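# Untie the cord from a flower bunch

## Task

Remove the cord wrapped around the flowers, leaving the stems unbent and the blooms unsquashed.

## Robot and tools

Robot: two six-joint arms, left_arm and right_arm, each ending in a two-finger parallel gripper with a wrist camera on a cable. Anything touching that cable counts as the arm touching it. Bases sit in the scene frame at left_arm (-0.044, +0.283, 0) m and right_arm (-0.011, -0.301, 0) m, each yawed very slightly. A camera stand sits behind the arms.

Frames. Scene frame: origin at table-top height, midway between the nominal bases, +x out over the table, +z up, left_arm on the +y side (arm names do not match image sides). Fixed cameras and the table use the scene frame. Each arm reports its end_effector_position (metres) and end_effector_quat_wxyz in its own base frame. Commanded offsets run along the axes of that arm's current Hand target. On the gripper, +z points along the fingers and the fingers separate along y; the reported position is the point between the pads, roughly 1 cm short of the tips.

execute_actions(actions, cameras). actions is a list of actions; each action is a list of 1 to 15 rows, one row per 1/30 s step; if fewer than 15 rows are given, the final row repeats. Every row has 14 numbers in [-1, 1]: left_arm dx, dy, dz, rx, ry, rz, opening, then the same seven for right_arm, always all 14 even if one arm stays still. The six pose numbers are an offset, not a pose: every row counts from the Hand target as it stood when that action began, along that Hand target's axes. Scale: 1.0 = 0.6 m for dx/dy/dz or 180 degrees for rotation; rx, ry, rz form a single rotation vector. Sending the same offset in a later action moves the arm further. Opening is absolute: +1 fully open (0.094 m), -1 shut. To keep an arm where it is, give zeros for its six pose numbers and repeat its current opening (0 is a real opening command, half open). cameras: list of names, ["all"], or []; by default images come only when actions is empty.

move(target, speed, blend, opening_speed, grip_force, blocking, cameras). target is one 14-number row laid out as above, or a list of up to 15 such rows; every row is an offset from the Hand targets at the start of the move, not from the previous row. The grippers follow straight lines without avoiding anything, all finishing together, capped at 10 s total. speed: top path speed in m/s, 0.002 to 2.9, default 0.25 (turn rate limit is double that in rad/s); one value or one per target. blend: corner rounding in metres for lists, 0 means stop at each point. opening_speed: finger rate per second on the -1..+1 scale, at least 0.2; use it for gentle closing. grip_force: newtons per finger pad, 10 to 50, one value or one per arm; it persists; lower forces close slowly. blocking=false returns after about 0.5 s while the move carries on. The result adds a move: line giving the ending (done, off_target, moving, held, fault) and any limits (paced = command clipped, held = steps withheld).

wait(seconds 0 to 10, cameras) lets the scene run with commands held. stop(cameras) brakes a running move. zoom_image(camera, region=[x0, y0, x1, y1]) magnifies a part of the latest full image of cam_head_left, cam_head_right, cam_high, cam_low, cam_left_wrist or cam_right_wrist (all 672x504; region at most 504 by 504 px, origin top-left). read_manual(section="licences") only returns licence text. finished_scene(scene) ends the current scene with its number; the task must already hold without the robot.

Results: Hand target is the last commanded pose after clipping, and the base for the next offsets; the gripper often rests a few cm short of it because of friction and weight, which is not evidence of contact. Resend the gap as an offset if needed. Tool commands lists current opening commands. grip_measured is the finger opening on the command scale (may read ~2.5 mm wide when empty); the last Joint positions value is the opening in metres. grip_effort_nm is averaged gripper motor effort (negative = closing), not pad force. Joint torques include gravity and carry offsets; Joint velocities marked within noise mean the arm is still.

Control notes: each step the commanded orientation is clipped to within 40 degrees of the measured one. Avoid paths passing near an arm's own base. An arm blocked by something keeps pushing until commanded away; to release a push, command the target back beyond the gripper. Faster moves hit harder and stray more.

Avoid: dropping or flinging anything, letting go of moving parts, fast impacts, strong pushes, any contact between the two arms or grippers, strain on the camera cables, and anything ending up off the table. For the flowers, close slowly with opening_speed and a low grip_force; squeeze only the cord, not stems or blooms. Long stretched poses or pushing against something heat motors: MOTOR HOT appears near 75 C, and an OVER-TEMPERATURE FAULT near 90 C folds and disables that arm. Loose objects may get nudged occasionally.

Each tool is called after ">>>" in YAML: its name, and indented under it one key for each argument.

## Session

>>> execute_actions:
  actions: []

Scene clock: 0.00 s.
left_arm: end_effector_position=(+0.4114, +0.0049, +0.1253) grip_measured=+1.000 grip_effort_nm=n/a end_effector_quat_wxyz=(+0.618, -0.014, +0.784, +0.052) | right_arm: end_effector_position=(+0.3952, -0.0232, +0.1191) grip_measured=+1.000 grip_effort_nm=n/a end_effector_quat_wxyz=(+0.621, +0.053, +0.778, -0.075)
Joint positions: left_arm=[-0.058 1.548 0.397 0.915 -0.155 0.028 0.094] | right_arm=[0.039 1.54 0.327 0.988 0.222 -0.001 0.094]
Joint velocities: within noise
Joint torques (N m): no reading
Heat: left arm: 39 °C; right arm: 42 °C.
Hand target: left_arm +0.4123, +0.0049, +0.1283; +0.620, -0.015, +0.782, +0.051 | right_arm +0.3972, -0.0232, +0.1246; +0.627, +0.054, +0.774, -0.074
Tool commands: left_gripper/opening=+1.0 right_gripper/opening=+1.0

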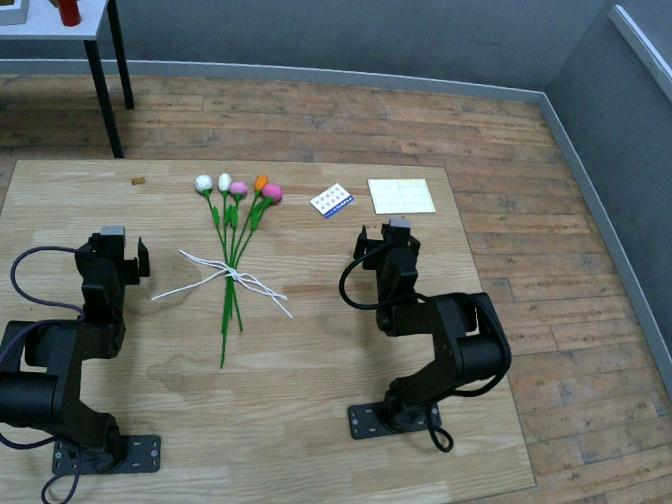

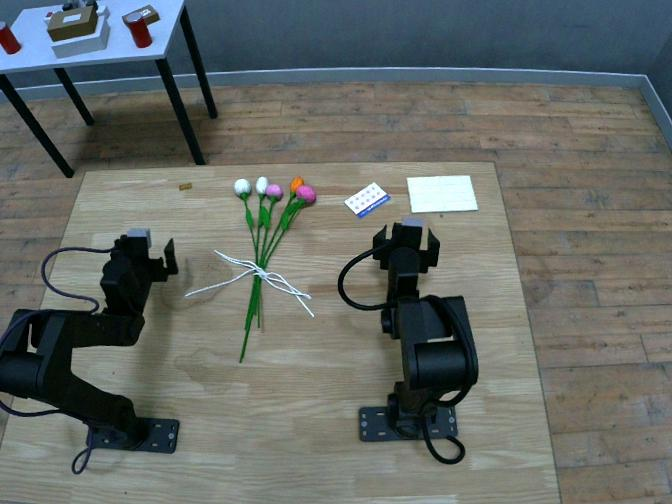

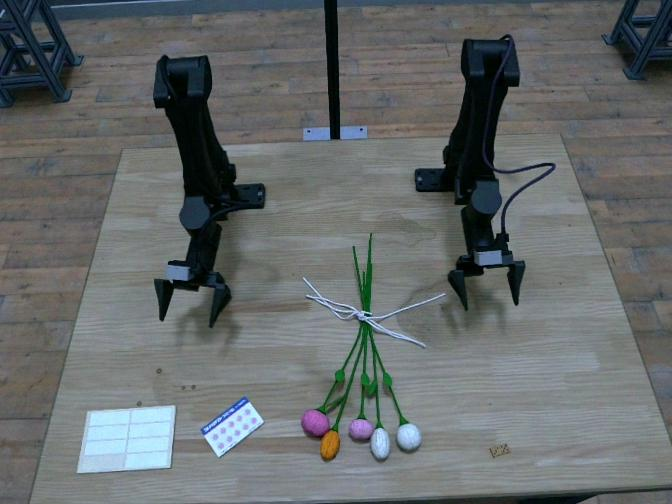

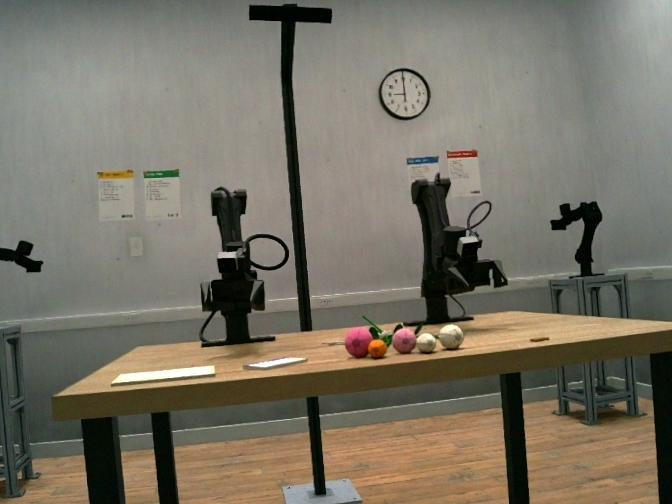

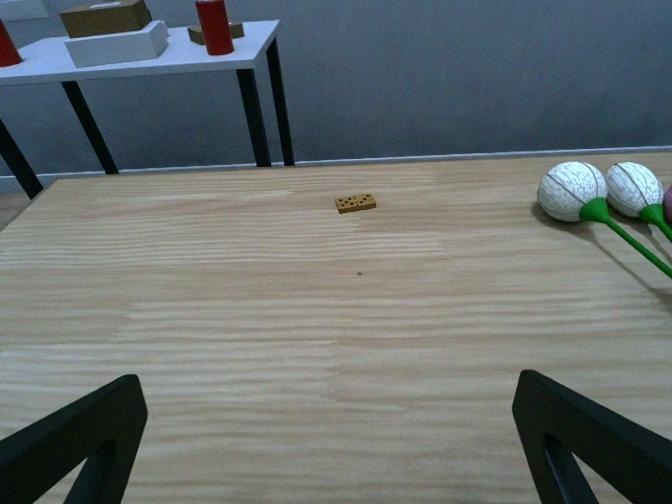

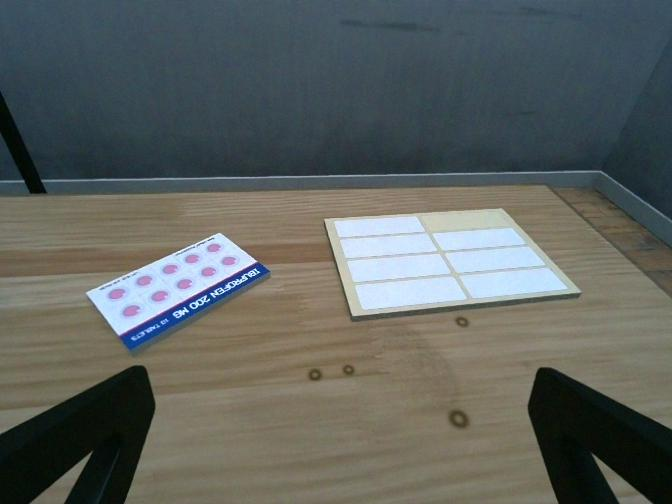

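>>> zoom_image:
  camera: "cam_head_left"
  region: [140, 160, 310, 380]

>>> zoom_image:
  camera: "cam_head_right"
  region: [180, 230, 330, 330]

>>> zoom_image:
  camera: "cam_high"
  region: [290, 260, 460, 370]

Scaled by 2.291 from the camera's 672x504 image, which has a finer 960x720 frame.

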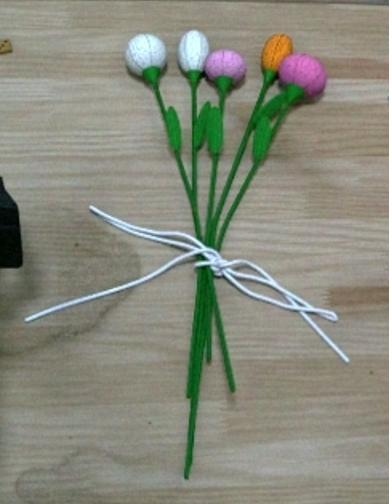

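Scaled by 3.360 from the camera's 672x504 image, which has a finer 960x720 frame.

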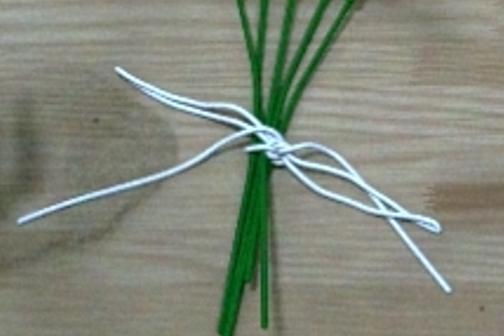

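Scaled by 2.965 from the camera's 672x504 image, which has a finer 960x720 frame.

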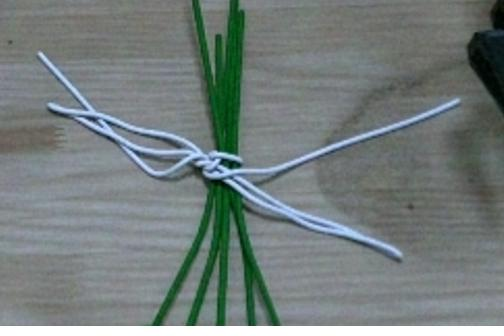

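>>> move:
  target: [-0.0897, -0.0885, -0.1698, 0.2835, 0.352, 0.328, 0.0, -0.0868, 0.3008, -0.2665, -0.2294, 0.3875, -0.2586, 0.0]
  cameras: ["all"]

Scene clock: 46.57 s.
left_arm: end_effector_position=(+0.3295, -0.0593, +0.1975) grip_measured=+0.002 grip_effort_nm=-0.11 end_effector_quat_wxyz=(+0.031, +0.557, +0.830, +0.013) | right_arm: end_effector_position=(+0.2847, +0.1803, +0.1961) grip_measured=+0.002 grip_effort_nm=-0.07 end_effector_quat_wxyz=(+0.032, -0.398, +0.917, +0.001)
Joint positions: left_arm=[-0.18 1.785 1.83 -1.549 0.001 1.001 0.047] | right_arm=[0.565 1.795 1.837 -1.548 0.007 -0.254 0.047]
Joint torques (N m): left_arm=[-0.36 -9.07 7.17 0.5 0.08 -0.01] | right_arm=[0.23 -7.12 7.61 0.64 -0.09 -0.1]
Heat: left arm: 41 °C; right arm: 44 °C.
Hand target: left_arm +0.3305, -0.0601, +0.2002; +0.000, +0.561, +0.828, +0.001 | right_arm +0.2862, +0.1839, +0.1996; +0.000, -0.405, +0.915, +0.000
Off the commanded pose: left_arm 0.003 m, 4 deg | right_arm 0.005 m, 4 deg.
joint sent to its limit (left arm) — joint 4 (wrist pitch), lower limit. The joint targets are off in orientation, not in position.
joint sent to its limit (right arm) — joint 4 (wrist pitch), lower limit. The joint targets are off in orientation, not in position.
move: off_target (left_arm, right_arm)

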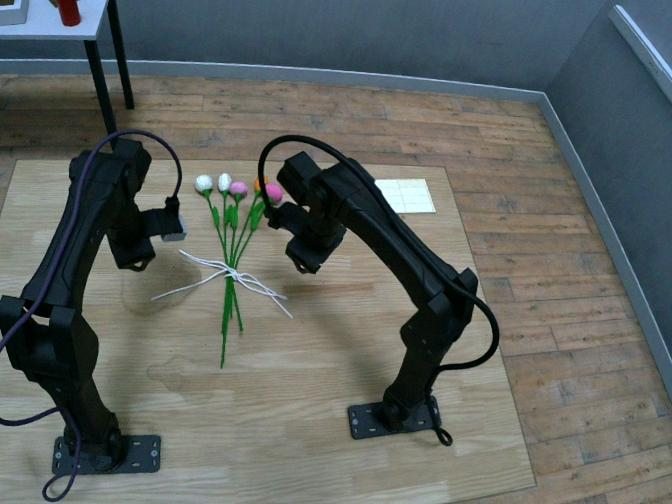

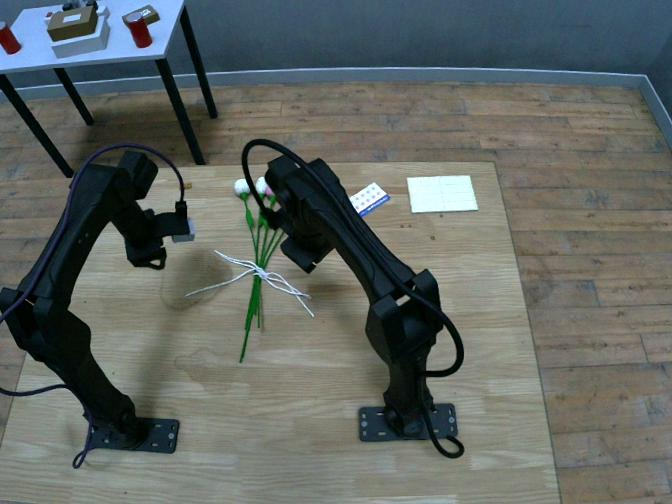

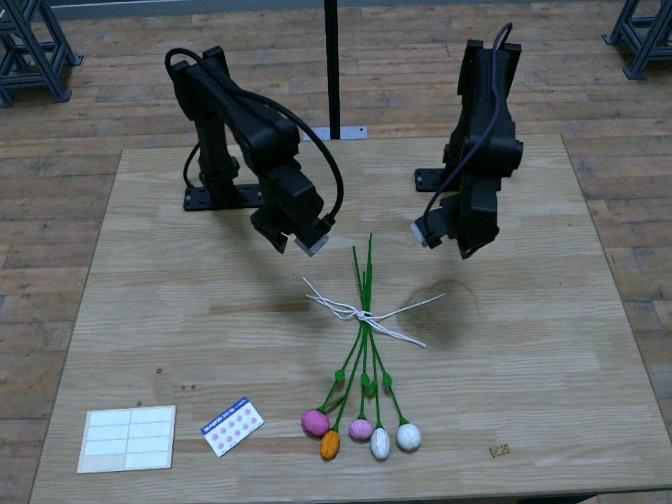

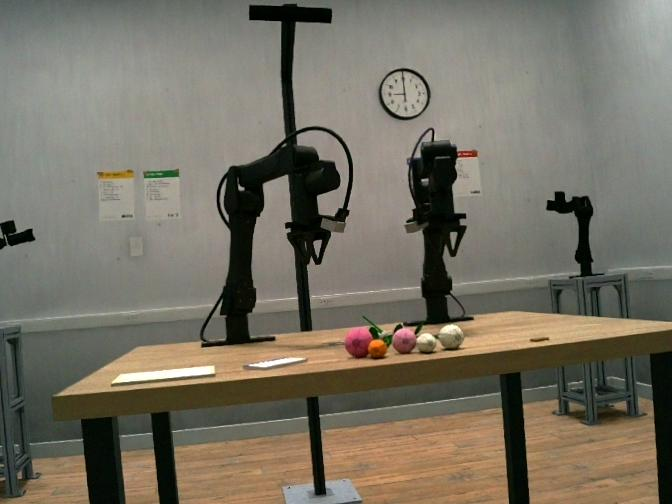

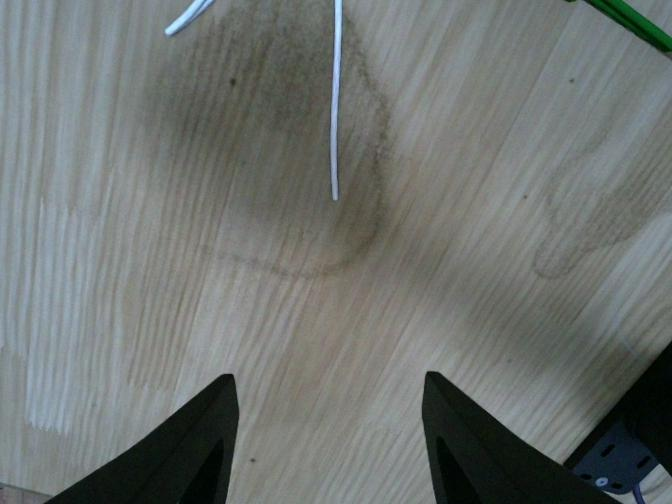

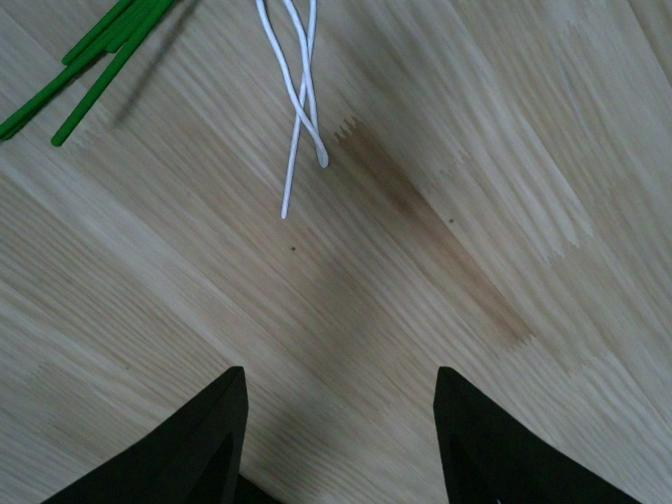

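>>> move:
  target: [-0.0268, 0.0182, 0.2503, 0, 0, 0, -0.36, -0.0005, 0.0458, 0.2493, 0, 0, 0, -0.36]
  speed: 0.12
  cameras: ["cam_left_wrist", "cam_right_wrist", "cam_low"]

Scene clock: 64.60 s.
left_arm: end_effector_position=(+0.3483, -0.0693, +0.0561) grip_measured=-0.358 grip_effort_nm=-0.10 end_effector_quat_wxyz=(+0.006, +0.560, +0.828, +0.003) | right_arm: end_effector_position=(+0.2655, +0.1990, +0.0543) grip_measured=-0.358 grip_effort_nm=-0.07 end_effector_quat_wxyz=(-0.001, -0.408, +0.913, -0.004)
Joint positions: left_arm=[-0.2 1.908 1.423 -1.073 -0.001 0.99 0.03] | right_arm=[0.644 1.84 1.325 -1.06 0.006 -0.196 0.03]
Joint torques (N m): left_arm=[-0.59 -10.19 5.12 0.54 0.01 -0.08] | right_arm=[0.38 -7.68 5.34 0.76 -0.06 0.17]
Heat: left arm: 41 °C; right arm: 45 °C.
Hand target: left_arm +0.3467, -0.0709, +0.0500; +0.000, +0.561, +0.828, +0.000 | right_arm +0.2659, +0.2027, +0.0501; +0.000, -0.405, +0.914, +0.000
Off the commanded pose: left_arm 0.006 m, 1 deg | right_arm 0.006 m, 1 deg.
move: done
Images, in order (width x height): cam_low 672x504, cam_left_wrist 672x504, cam_right_wrist 672x504.

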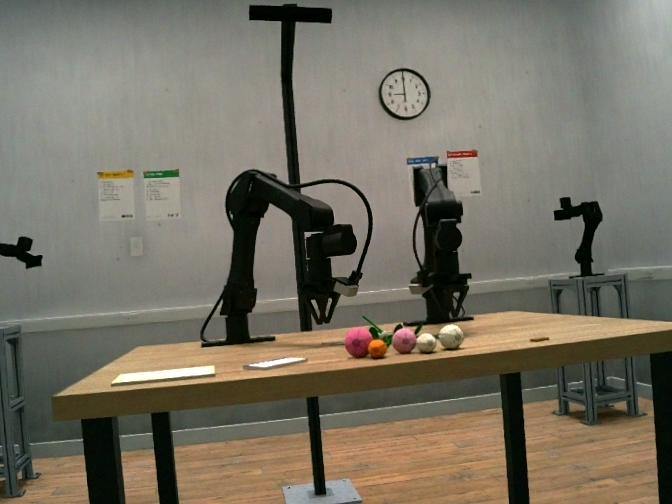

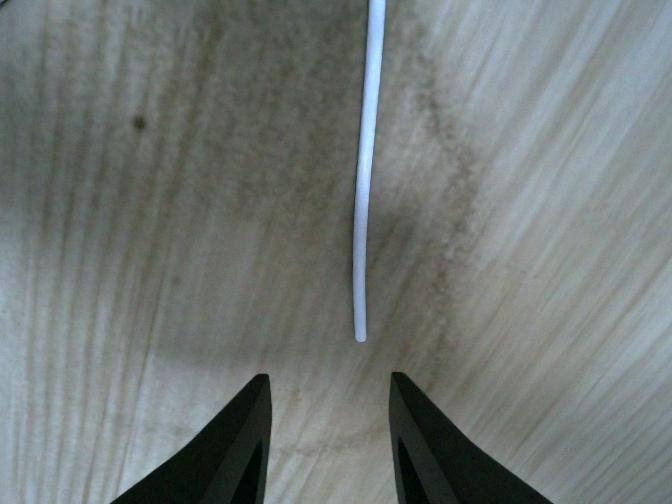

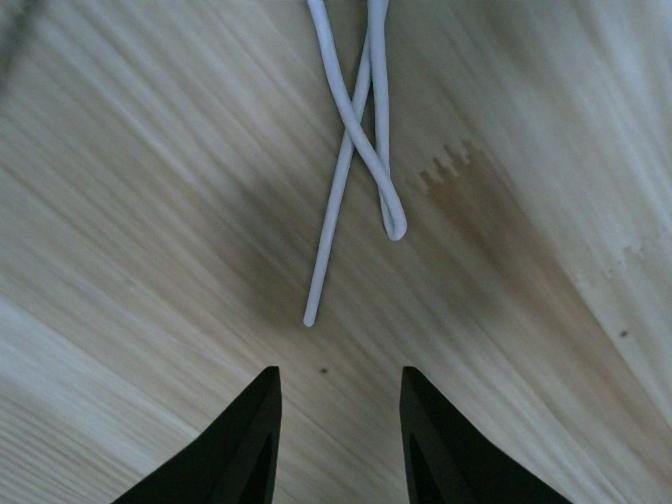

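>>> move:
  target: [-0.008, -0.0125, 0.06, 0, 0, 0, -0.36, -0.01, 0.0127, 0.06, 0, 0, 0, -0.36]
  speed: 0.06
  cameras: ["cam_left_wrist", "cam_right_wrist"]

Scene clock: 74.50 s.
left_arm: end_effector_position=(+0.3448, -0.0768, +0.0221) grip_measured=-0.358 grip_effort_nm=-0.11 end_effector_quat_wxyz=(+0.009, +0.560, +0.828, +0.004) | right_arm: end_effector_position=(+0.2653, +0.2093, +0.0203) grip_measured=-0.358 grip_effort_nm=-0.07 end_effector_quat_wxyz=(+0.002, -0.407, +0.913, -0.003)
Joint positions: left_arm=[-0.222 1.935 1.318 -0.935 -0.001 0.967 0.03] | right_arm=[0.668 1.899 1.261 -0.931 0.006 -0.171 0.03]
Joint torques (N m): left_arm=[-0.59 -9.69 4.77 0.61 0.02 -0.06] | right_arm=[0.44 -7.68 4.98 0.79 -0.06 0.17]
Heat: left arm: 40 °C; right arm: 44 °C.
Hand target: left_arm +0.3416, -0.0781, +0.0141; +0.000, +0.561, +0.828, +0.001 | right_arm +0.2643, +0.2122, +0.0141; +0.000, -0.404, +0.915, +0.000
Off the commanded pose: left_arm 0.009 m, 1 deg | right_arm 0.007 m, 1 deg.
move: done
Images, in order (width x height): cam_left_wrist 672x504, cam_right_wrist 672x504.

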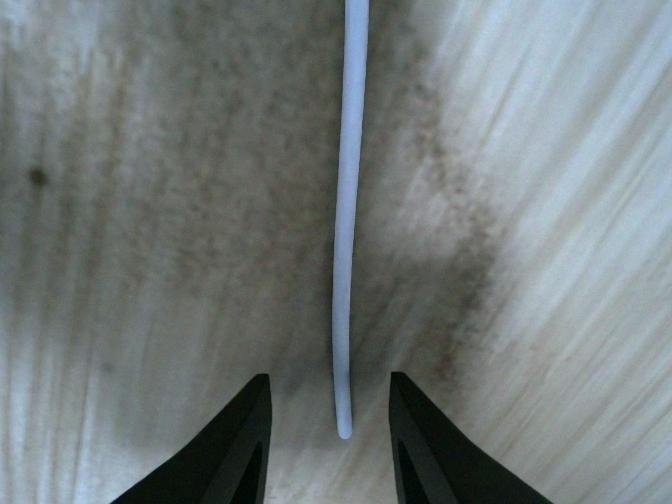

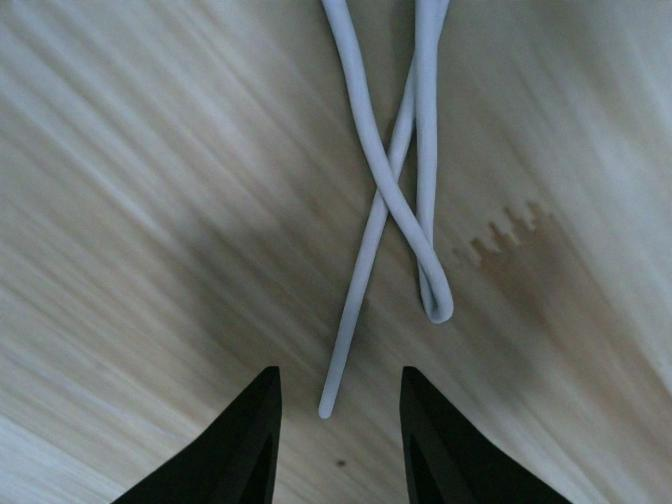

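>>> zoom_image:
  camera: "cam_left_wrist"
  region: [250, 330, 420, 457]

>>> zoom_image:
  camera: "cam_right_wrist"
  region: [250, 330, 420, 457]

Scaled by 2.965 from the camera's 672x504 image, which has a finer 960x720 frame.

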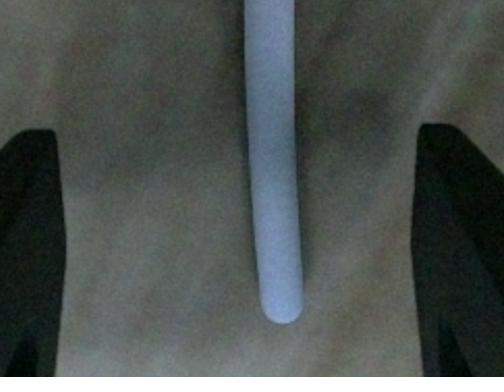

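Scaled by 2.965 from the camera's 672x504 image, which has a finer 960x720 frame.

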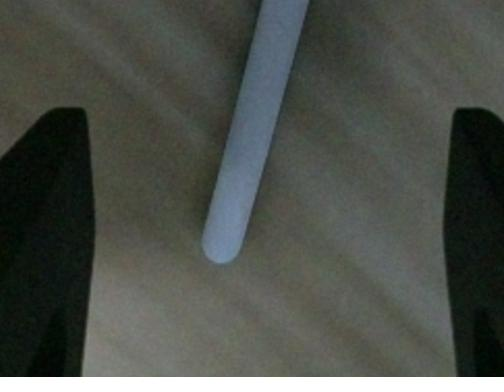

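>>> execute_actions:
  actions: []
  cameras: ["cam_low", "cam_head_left", "cam_high"]

>>> zoom_image:
  camera: "cam_low"
  region: [280, 260, 500, 360]

Scene clock: 81.07 s.
left_arm: end_effector_position=(+0.3449, -0.0768, +0.0221) grip_measured=-0.358 grip_effort_nm=-0.11 end_effector_quat_wxyz=(+0.009, +0.560, +0.828, +0.004) | right_arm: end_effector_position=(+0.2654, +0.2094, +0.0203) grip_measured=-0.358 grip_effort_nm=-0.07 end_effector_quat_wxyz=(+0.002, -0.407, +0.913, -0.003)
Joint positions: left_arm=[-0.222 1.935 1.318 -0.935 -0.001 0.967 0.03] | right_arm=[0.668 1.899 1.261 -0.93 0.006 -0.17 0.03]
Joint velocities: within noise
Joint torques (N m): left_arm=[-0.59 -9.68 4.78 0.55 0.02 -0.08] | right_arm=[0.42 -7.68 4.98 0.8 -0.06 0.17]
Heat: left arm: 40 °C; right arm: 43 °C.
Hand target: left_arm +0.3416, -0.0781, +0.0141; +0.000, +0.561, +0.828, +0.001 | right_arm +0.2643, +0.2122, +0.0141; +0.000, -0.405, +0.915, +0.000
Tool commands: left_gripper/opening=-0.36 right_gripper/opening=-0.36
Off the commanded pose: left_arm 0.009 m, 1 deg | right_arm 0.007 m, 1 deg.
Images, in order (width x height): cam_head_left 672x504, cam_high 672x504, cam_low 672x504.

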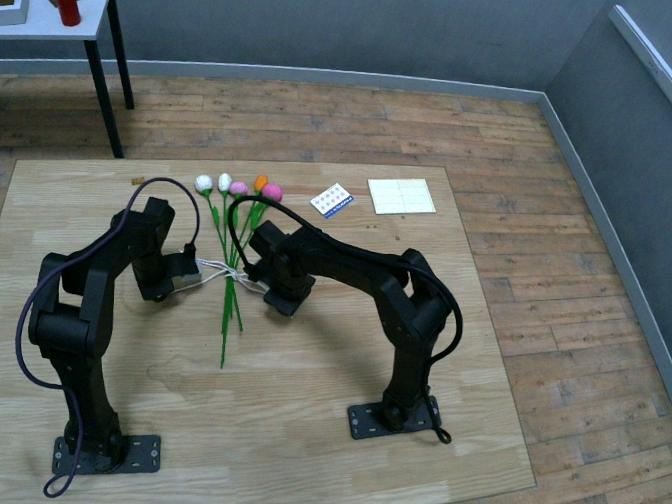

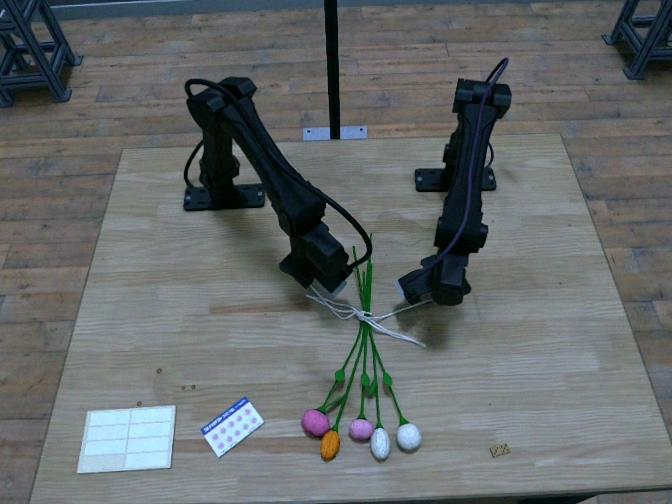

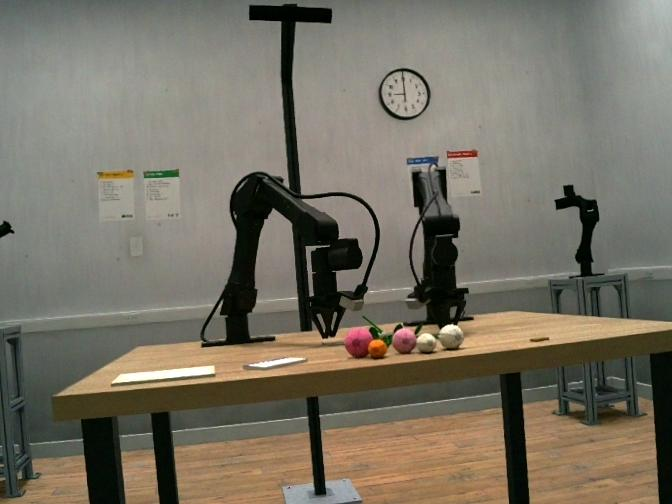

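Scaled by 2.291 from the camera's 672x504 image, which has a finer 960x720 frame.

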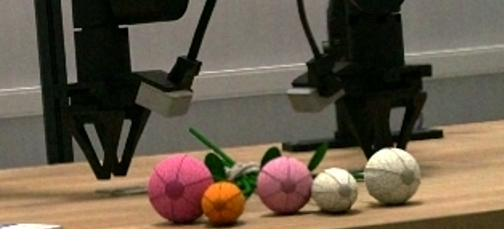

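>>> move:
  target: [0.0, 0.0, 0.01, 0, 0, 0, -0.36, -0.012, 0.0, 0.01, 0, 0, 0, -0.36]
  speed: 0.03
  cameras: ["cam_left_wrist", "cam_right_wrist"]

Scene clock: 83.23 s.
left_arm: end_effector_position=(+0.3457, -0.0770, +0.0177) grip_measured=-0.358 grip_effort_nm=-0.11 end_effector_quat_wxyz=(+0.011, +0.560, +0.828, +0.005) | right_arm: end_effector_position=(+0.2646, +0.2101, +0.0102) grip_measured=-0.358 grip_effort_nm=-0.07 end_effector_quat_wxyz=(-0.007, -0.407, +0.913, -0.005)
Joint positions: left_arm=[-0.222 1.94 1.307 -0.914 -0.001 0.967 0.03] | right_arm=[0.671 1.93 1.261 -0.918 0.006 -0.167 0.03]
Joint torques (N m): left_arm=[-0.58 -9.4 4.6 0.58 0.02 -0.07] | right_arm=[0.49 -7.72 6.48 0.75 -0.06 0.16]
Heat: left arm: 40 °C; right arm: 43 °C.
Hand target: left_arm +0.3415, -0.0781, +0.0080; +0.000, +0.561, +0.828, +0.000 | right_arm +0.2691, +0.2176, +0.0081; +0.000, -0.405, +0.914, +0.000
Off the commanded pose: left_arm 0.011 m, 1 deg | right_arm 0.009 m, 1 deg.
move: off_target (left_arm)
Images, in order (width x height): cam_left_wrist 672x504, cam_right_wrist 672x504.

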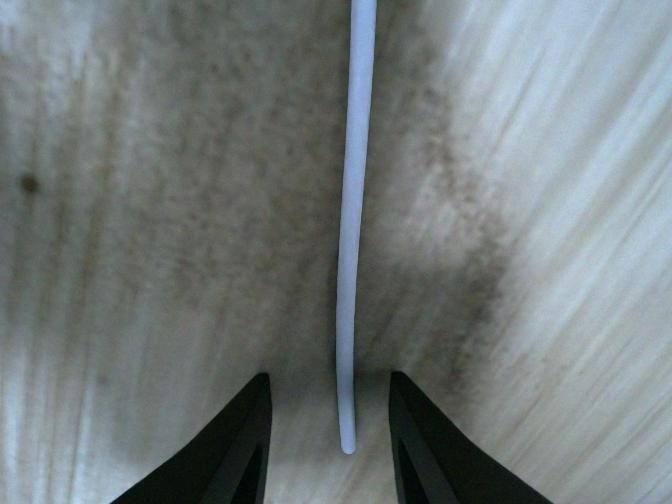

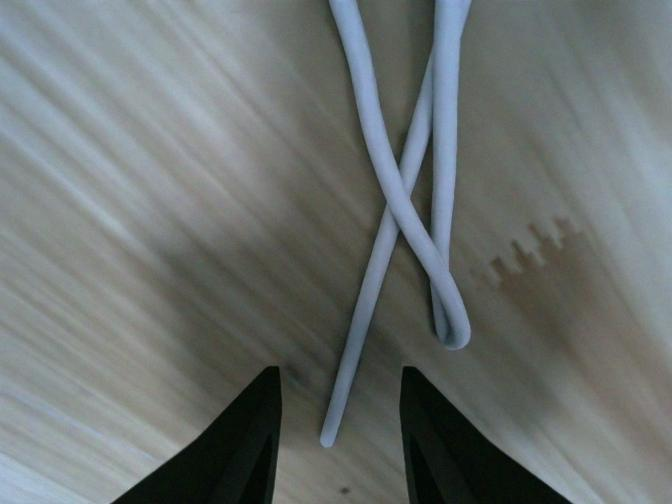

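>>> move:
  target: [0.0, 0.0, 0.0, 0, 0, 0, -1, 0.0, 0.0, 0.0, 0, 0, 0, -1]
  speed: 0.03
  opening_speed: 0.6
  cameras: ["cam_left_wrist", "cam_right_wrist"]

Scene clock: 88.97 s.
left_arm: end_effector_position=(+0.3460, -0.0770, +0.0177) grip_measured=-0.954 grip_effort_nm=-0.95 end_effector_quat_wxyz=(+0.011, +0.560, +0.828, +0.005) | right_arm: end_effector_position=(+0.2647, +0.2101, +0.0102) grip_measured=-0.992 grip_effort_nm=-0.43 end_effector_quat_wxyz=(-0.007, -0.407, +0.913, -0.005)
Joint positions: left_arm=[-0.222 1.94 1.307 -0.913 -0.001 0.966 0.002] | right_arm=[0.671 1.93 1.261 -0.918 0.006 -0.167 0]
Joint torques (N m): left_arm=[-0.58 -9.39 4.6 0.57 0.02 -0.07] | right_arm=[0.47 -7.72 6.48 0.75 -0.06 0.16]
Heat: left arm: 40 °C; right arm: 43 °C.
Hand target: left_arm +0.3415, -0.0780, +0.0080; +0.000, +0.561, +0.828, +0.000 | right_arm +0.2690, +0.2176, +0.0081; +0.000, -0.405, +0.914, +0.000
Off the commanded pose: left_arm 0.011 m, 1 deg | right_arm 0.009 m, 1 deg.
move: off_target (left_arm)
Images, in order (width x height): cam_left_wrist 672x504, cam_right_wrist 672x504.

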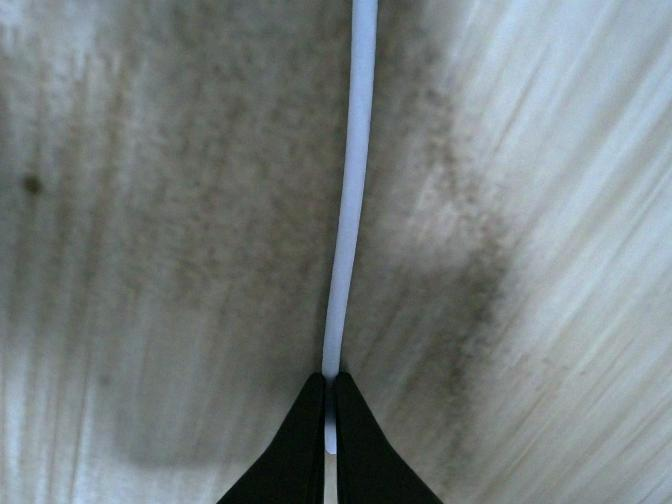

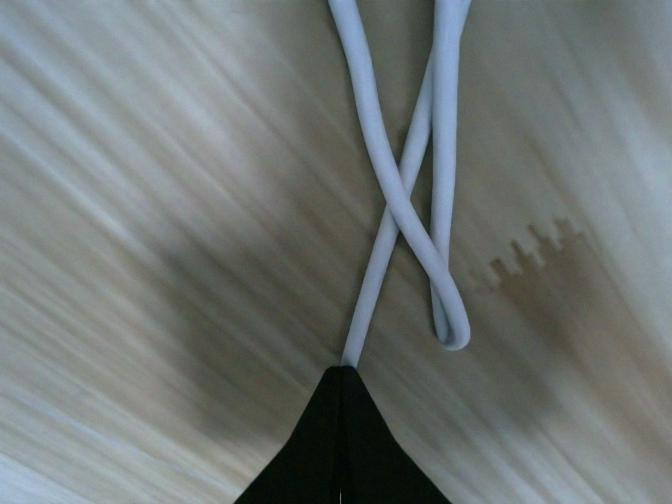

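>>> move:
  target: [0.0, 0.0, 0.0, 0, 0, 0, -1, 0.0, 0.0, 0.0, 0, 0, 0, -0.5]
  speed: 0.03
  opening_speed: 1.0
  cameras: ["cam_left_wrist", "cam_right_wrist"]

Scene clock: 91.43 s.
left_arm: end_effector_position=(+0.3460, -0.0770, +0.0177) grip_measured=-0.957 grip_effort_nm=-1.02 end_effector_quat_wxyz=(+0.011, +0.560, +0.828, +0.005) | right_arm: end_effector_position=(+0.2647, +0.2101, +0.0102) grip_measured=-0.502 grip_effort_nm=0.11 end_effector_quat_wxyz=(-0.007, -0.407, +0.913, -0.005)
Joint positions: left_arm=[-0.222 1.94 1.307 -0.913 -0.001 0.966 0.002] | right_arm=[0.671 1.93 1.261 -0.918 0.006 -0.167 0.023]
Joint torques (N m): left_arm=[-0.59 -9.39 4.6 0.56 0.02 -0.07] | right_arm=[0.47 -7.71 6.5 0.75 -0.07 0.16]
Heat: left arm: 40 °C; right arm: 43 °C.
Hand target: left_arm +0.3415, -0.0780, +0.0080; +0.000, +0.561, +0.828, +0.000 | right_arm +0.2690, +0.2176, +0.0081; +0.000, -0.405, +0.914, +0.000
Off the commanded pose: left_arm 0.011 m, 1 deg | right_arm 0.009 m, 1 deg.
move: off_target (left_arm)
Images, in order (width x height): cam_left_wrist 672x504, cam_right_wrist 672x504.

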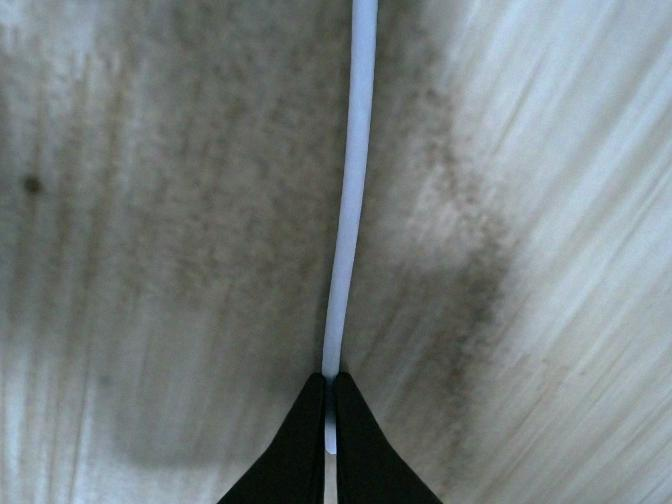

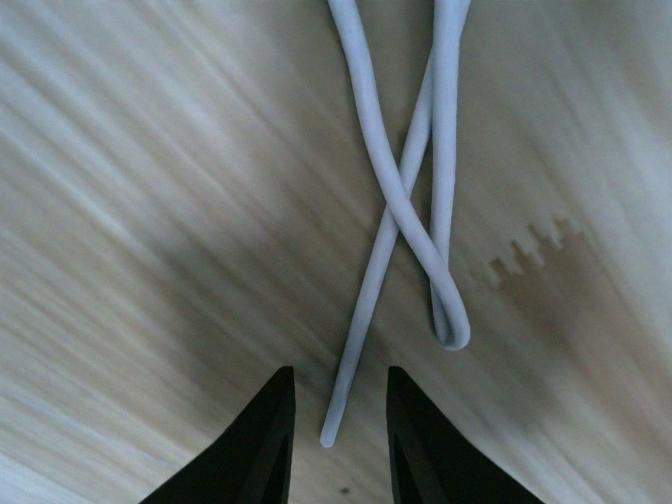

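>>> move:
  target: [0.0, 0.0, 0.0, 0, 0, 0, -1, 0.0, 0.0, 0.009, 0, 0, 0, -0.5]
  speed: 0.02
  cameras: ["cam_right_wrist"]

Scene clock: 93.73 s.
left_arm: end_effector_position=(+0.3460, -0.0770, +0.0177) grip_measured=-0.957 grip_effort_nm=-1.02 end_effector_quat_wxyz=(+0.011, +0.560, +0.828, +0.005) | right_arm: end_effector_position=(+0.2677, +0.2125, +0.0075) grip_measured=-0.502 grip_effort_nm=0.11 end_effector_quat_wxyz=(-0.002, -0.407, +0.913, -0.004)
Joint positions: left_arm=[-0.222 1.94 1.307 -0.913 -0.001 0.966 0.002] | right_arm=[0.671 1.939 1.261 -0.899 0.006 -0.167 0.023]
Joint torques (N m): left_arm=[-0.57 -9.4 4.6 0.56 0.02 -0.07] | right_arm=[0.47 -7.69 5.64 0.77 -0.07 0.16]
Heat: left arm: 40 °C; right arm: 43 °C.
Hand target: left_arm +0.3415, -0.0780, +0.0080; +0.000, +0.561, +0.828, +0.000 | right_arm +0.2690, +0.2176, +0.0026; -0.001, -0.405, +0.914, +0.000
Off the commanded pose: left_arm 0.011 m, 1 deg | right_arm 0.007 m, 1 deg.
move: off_target (left_arm)
Images, in order (width x height): cam_right_wrist 672x504.

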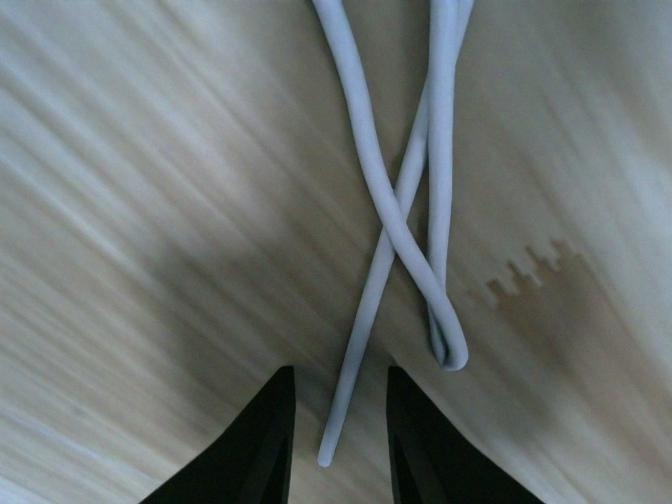

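>>> move:
  target: [0.0, 0.0, 0.0, 0, 0, 0, -1, 0.0, 0.0, 0.004, 0, 0, 0, -1]
  speed: 0.02
  opening_speed: 0.4
  cameras: ["cam_right_wrist"]

Scene clock: 96.20 s.
left_arm: end_effector_position=(+0.3460, -0.0770, +0.0177) grip_measured=-0.957 grip_effort_nm=-1.02 end_effector_quat_wxyz=(+0.011, +0.560, +0.828, +0.005) | right_arm: end_effector_position=(+0.2695, +0.2139, +0.0075) grip_measured=-0.957 grip_effort_nm=-0.95 end_effector_quat_wxyz=(+0.002, -0.407, +0.913, -0.003)
Joint positions: left_arm=[-0.222 1.94 1.307 -0.913 -0.001 0.966 0.002] | right_arm=[0.671 1.939 1.261 -0.889 0.006 -0.167 0.002]
Joint torques (N m): left_arm=[-0.57 -9.39 4.59 0.57 0.02 -0.08] | right_arm=[0.47 -7.39 5.29 0.8 -0.07 0.16]
Heat: left arm: 40 °C; right arm: 43 °C.
Hand target: left_arm +0.3415, -0.0780, +0.0080; +0.000, +0.561, +0.828, +0.000 | right_arm +0.2690, +0.2176, +0.0002; -0.001, -0.405, +0.914, +0.000
Off the commanded pose: left_arm 0.011 m, 1 deg | right_arm 0.008 m, 1 deg.
move: off_target (left_arm)
Images, in order (width x height): cam_right_wrist 672x504.

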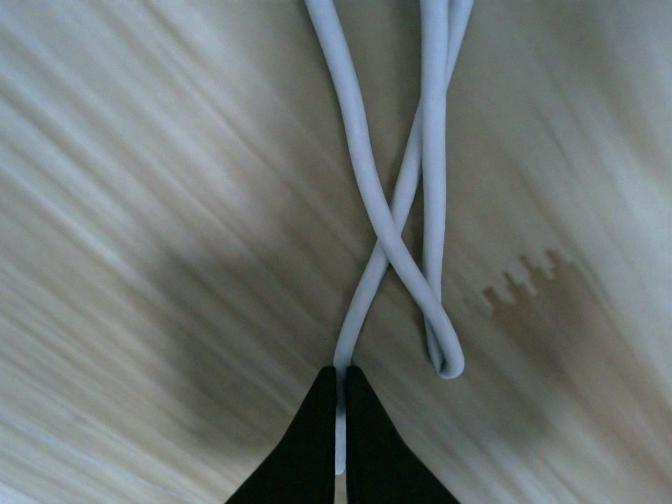

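>>> move:
  target:
    - [0, 0, -0.0367, 0, 0, 0, -1, 0, 0, -0.0417, 0, 0, 0, -1]
    - [0.0, 0.075, -0.0367, 0, 0, 0, -1, -0.059, -0.1522, -0.0417, 0, 0, 0, -1]
  speed: 0.06
  blend: [0.005, 0]
  cameras: ["all"]

Scene clock: 106.00 s.
left_arm: end_effector_position=(+0.3806, -0.0631, +0.0329) grip_measured=-0.957 grip_effort_nm=-1.02 end_effector_quat_wxyz=(+0.006, +0.560, +0.828, +0.003) | right_arm: end_effector_position=(+0.3564, +0.1800, +0.0266) grip_measured=-0.960 grip_effort_nm=-1.01 end_effector_quat_wxyz=(+0.001, -0.400, +0.916, -0.003)
Joint positions: left_arm=[-0.168 2.045 1.523 -1.036 -0.001 1.022 0.002] | right_arm=[0.468 2.112 1.6 -1.057 0.006 -0.356 0.002]
Joint torques (N m): left_arm=[0.43 -10.58 7.35 0.33 0.03 0.04] | right_arm=[-0.2 -9.22 7.69 0.51 -0.05 -0.07]
Heat: left arm: 40 °C; right arm: 43 °C.
Hand target: left_arm +0.3833, -0.0615, +0.0301; +0.000, +0.561, +0.828, +0.001 | right_arm +0.3604, +0.1824, +0.0252; -0.001, -0.405, +0.914, +0.000
Off the commanded pose: left_arm 0.004 m, 1 deg | right_arm 0.005 m, 1 deg.
move: done

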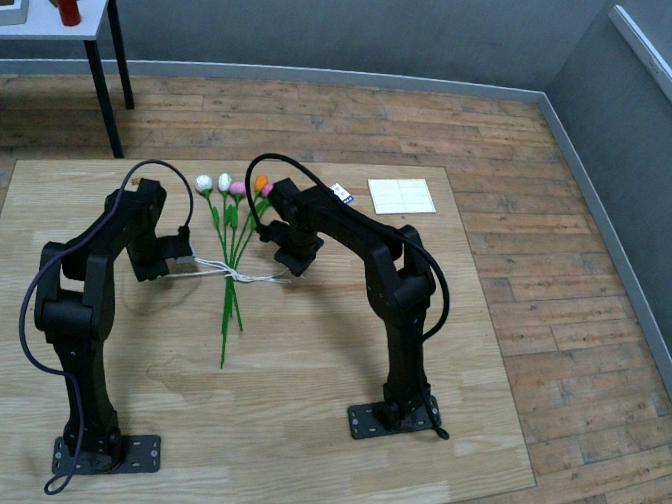

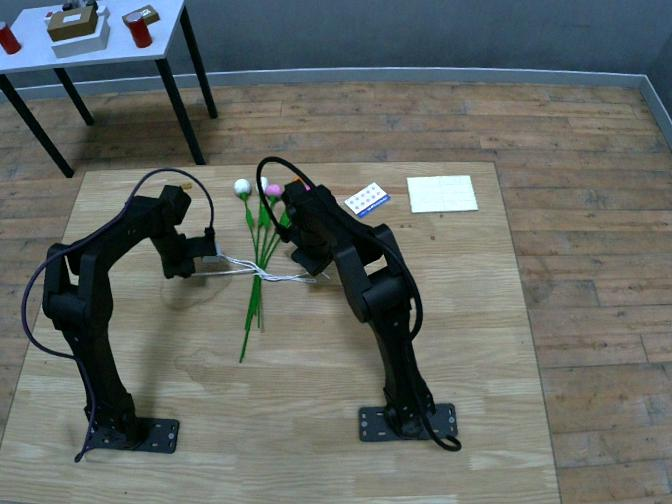

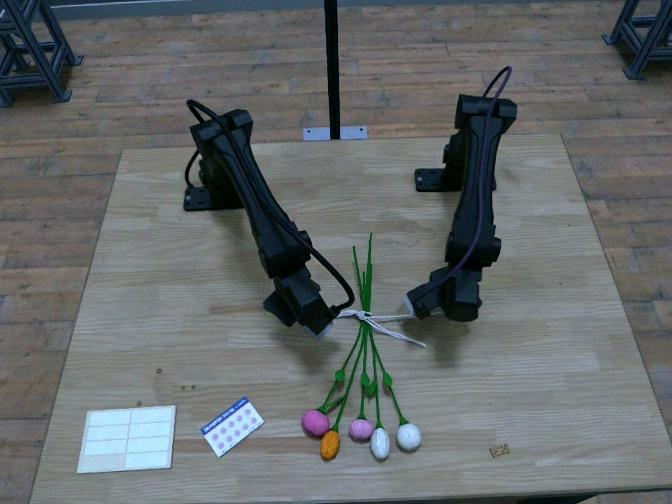

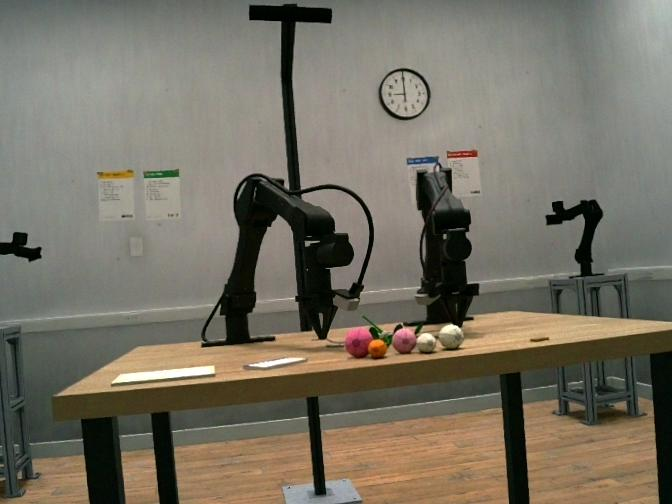

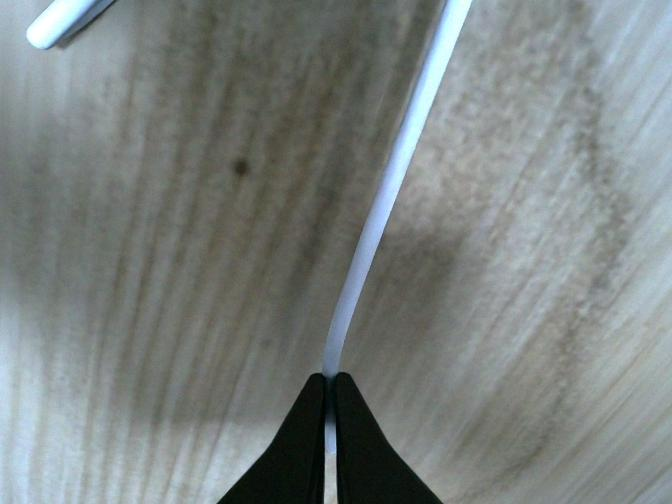

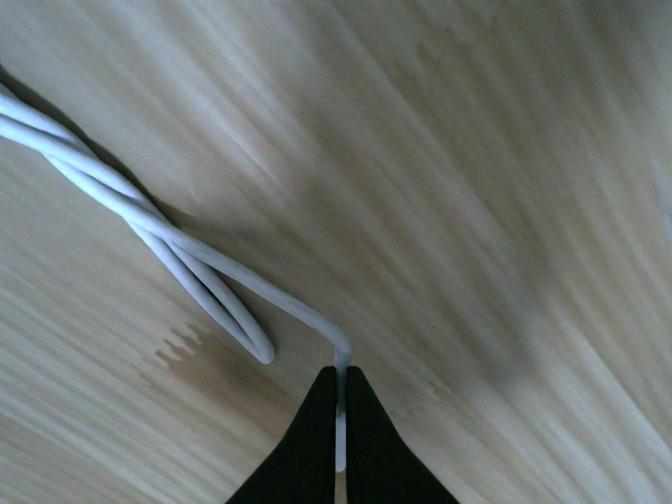

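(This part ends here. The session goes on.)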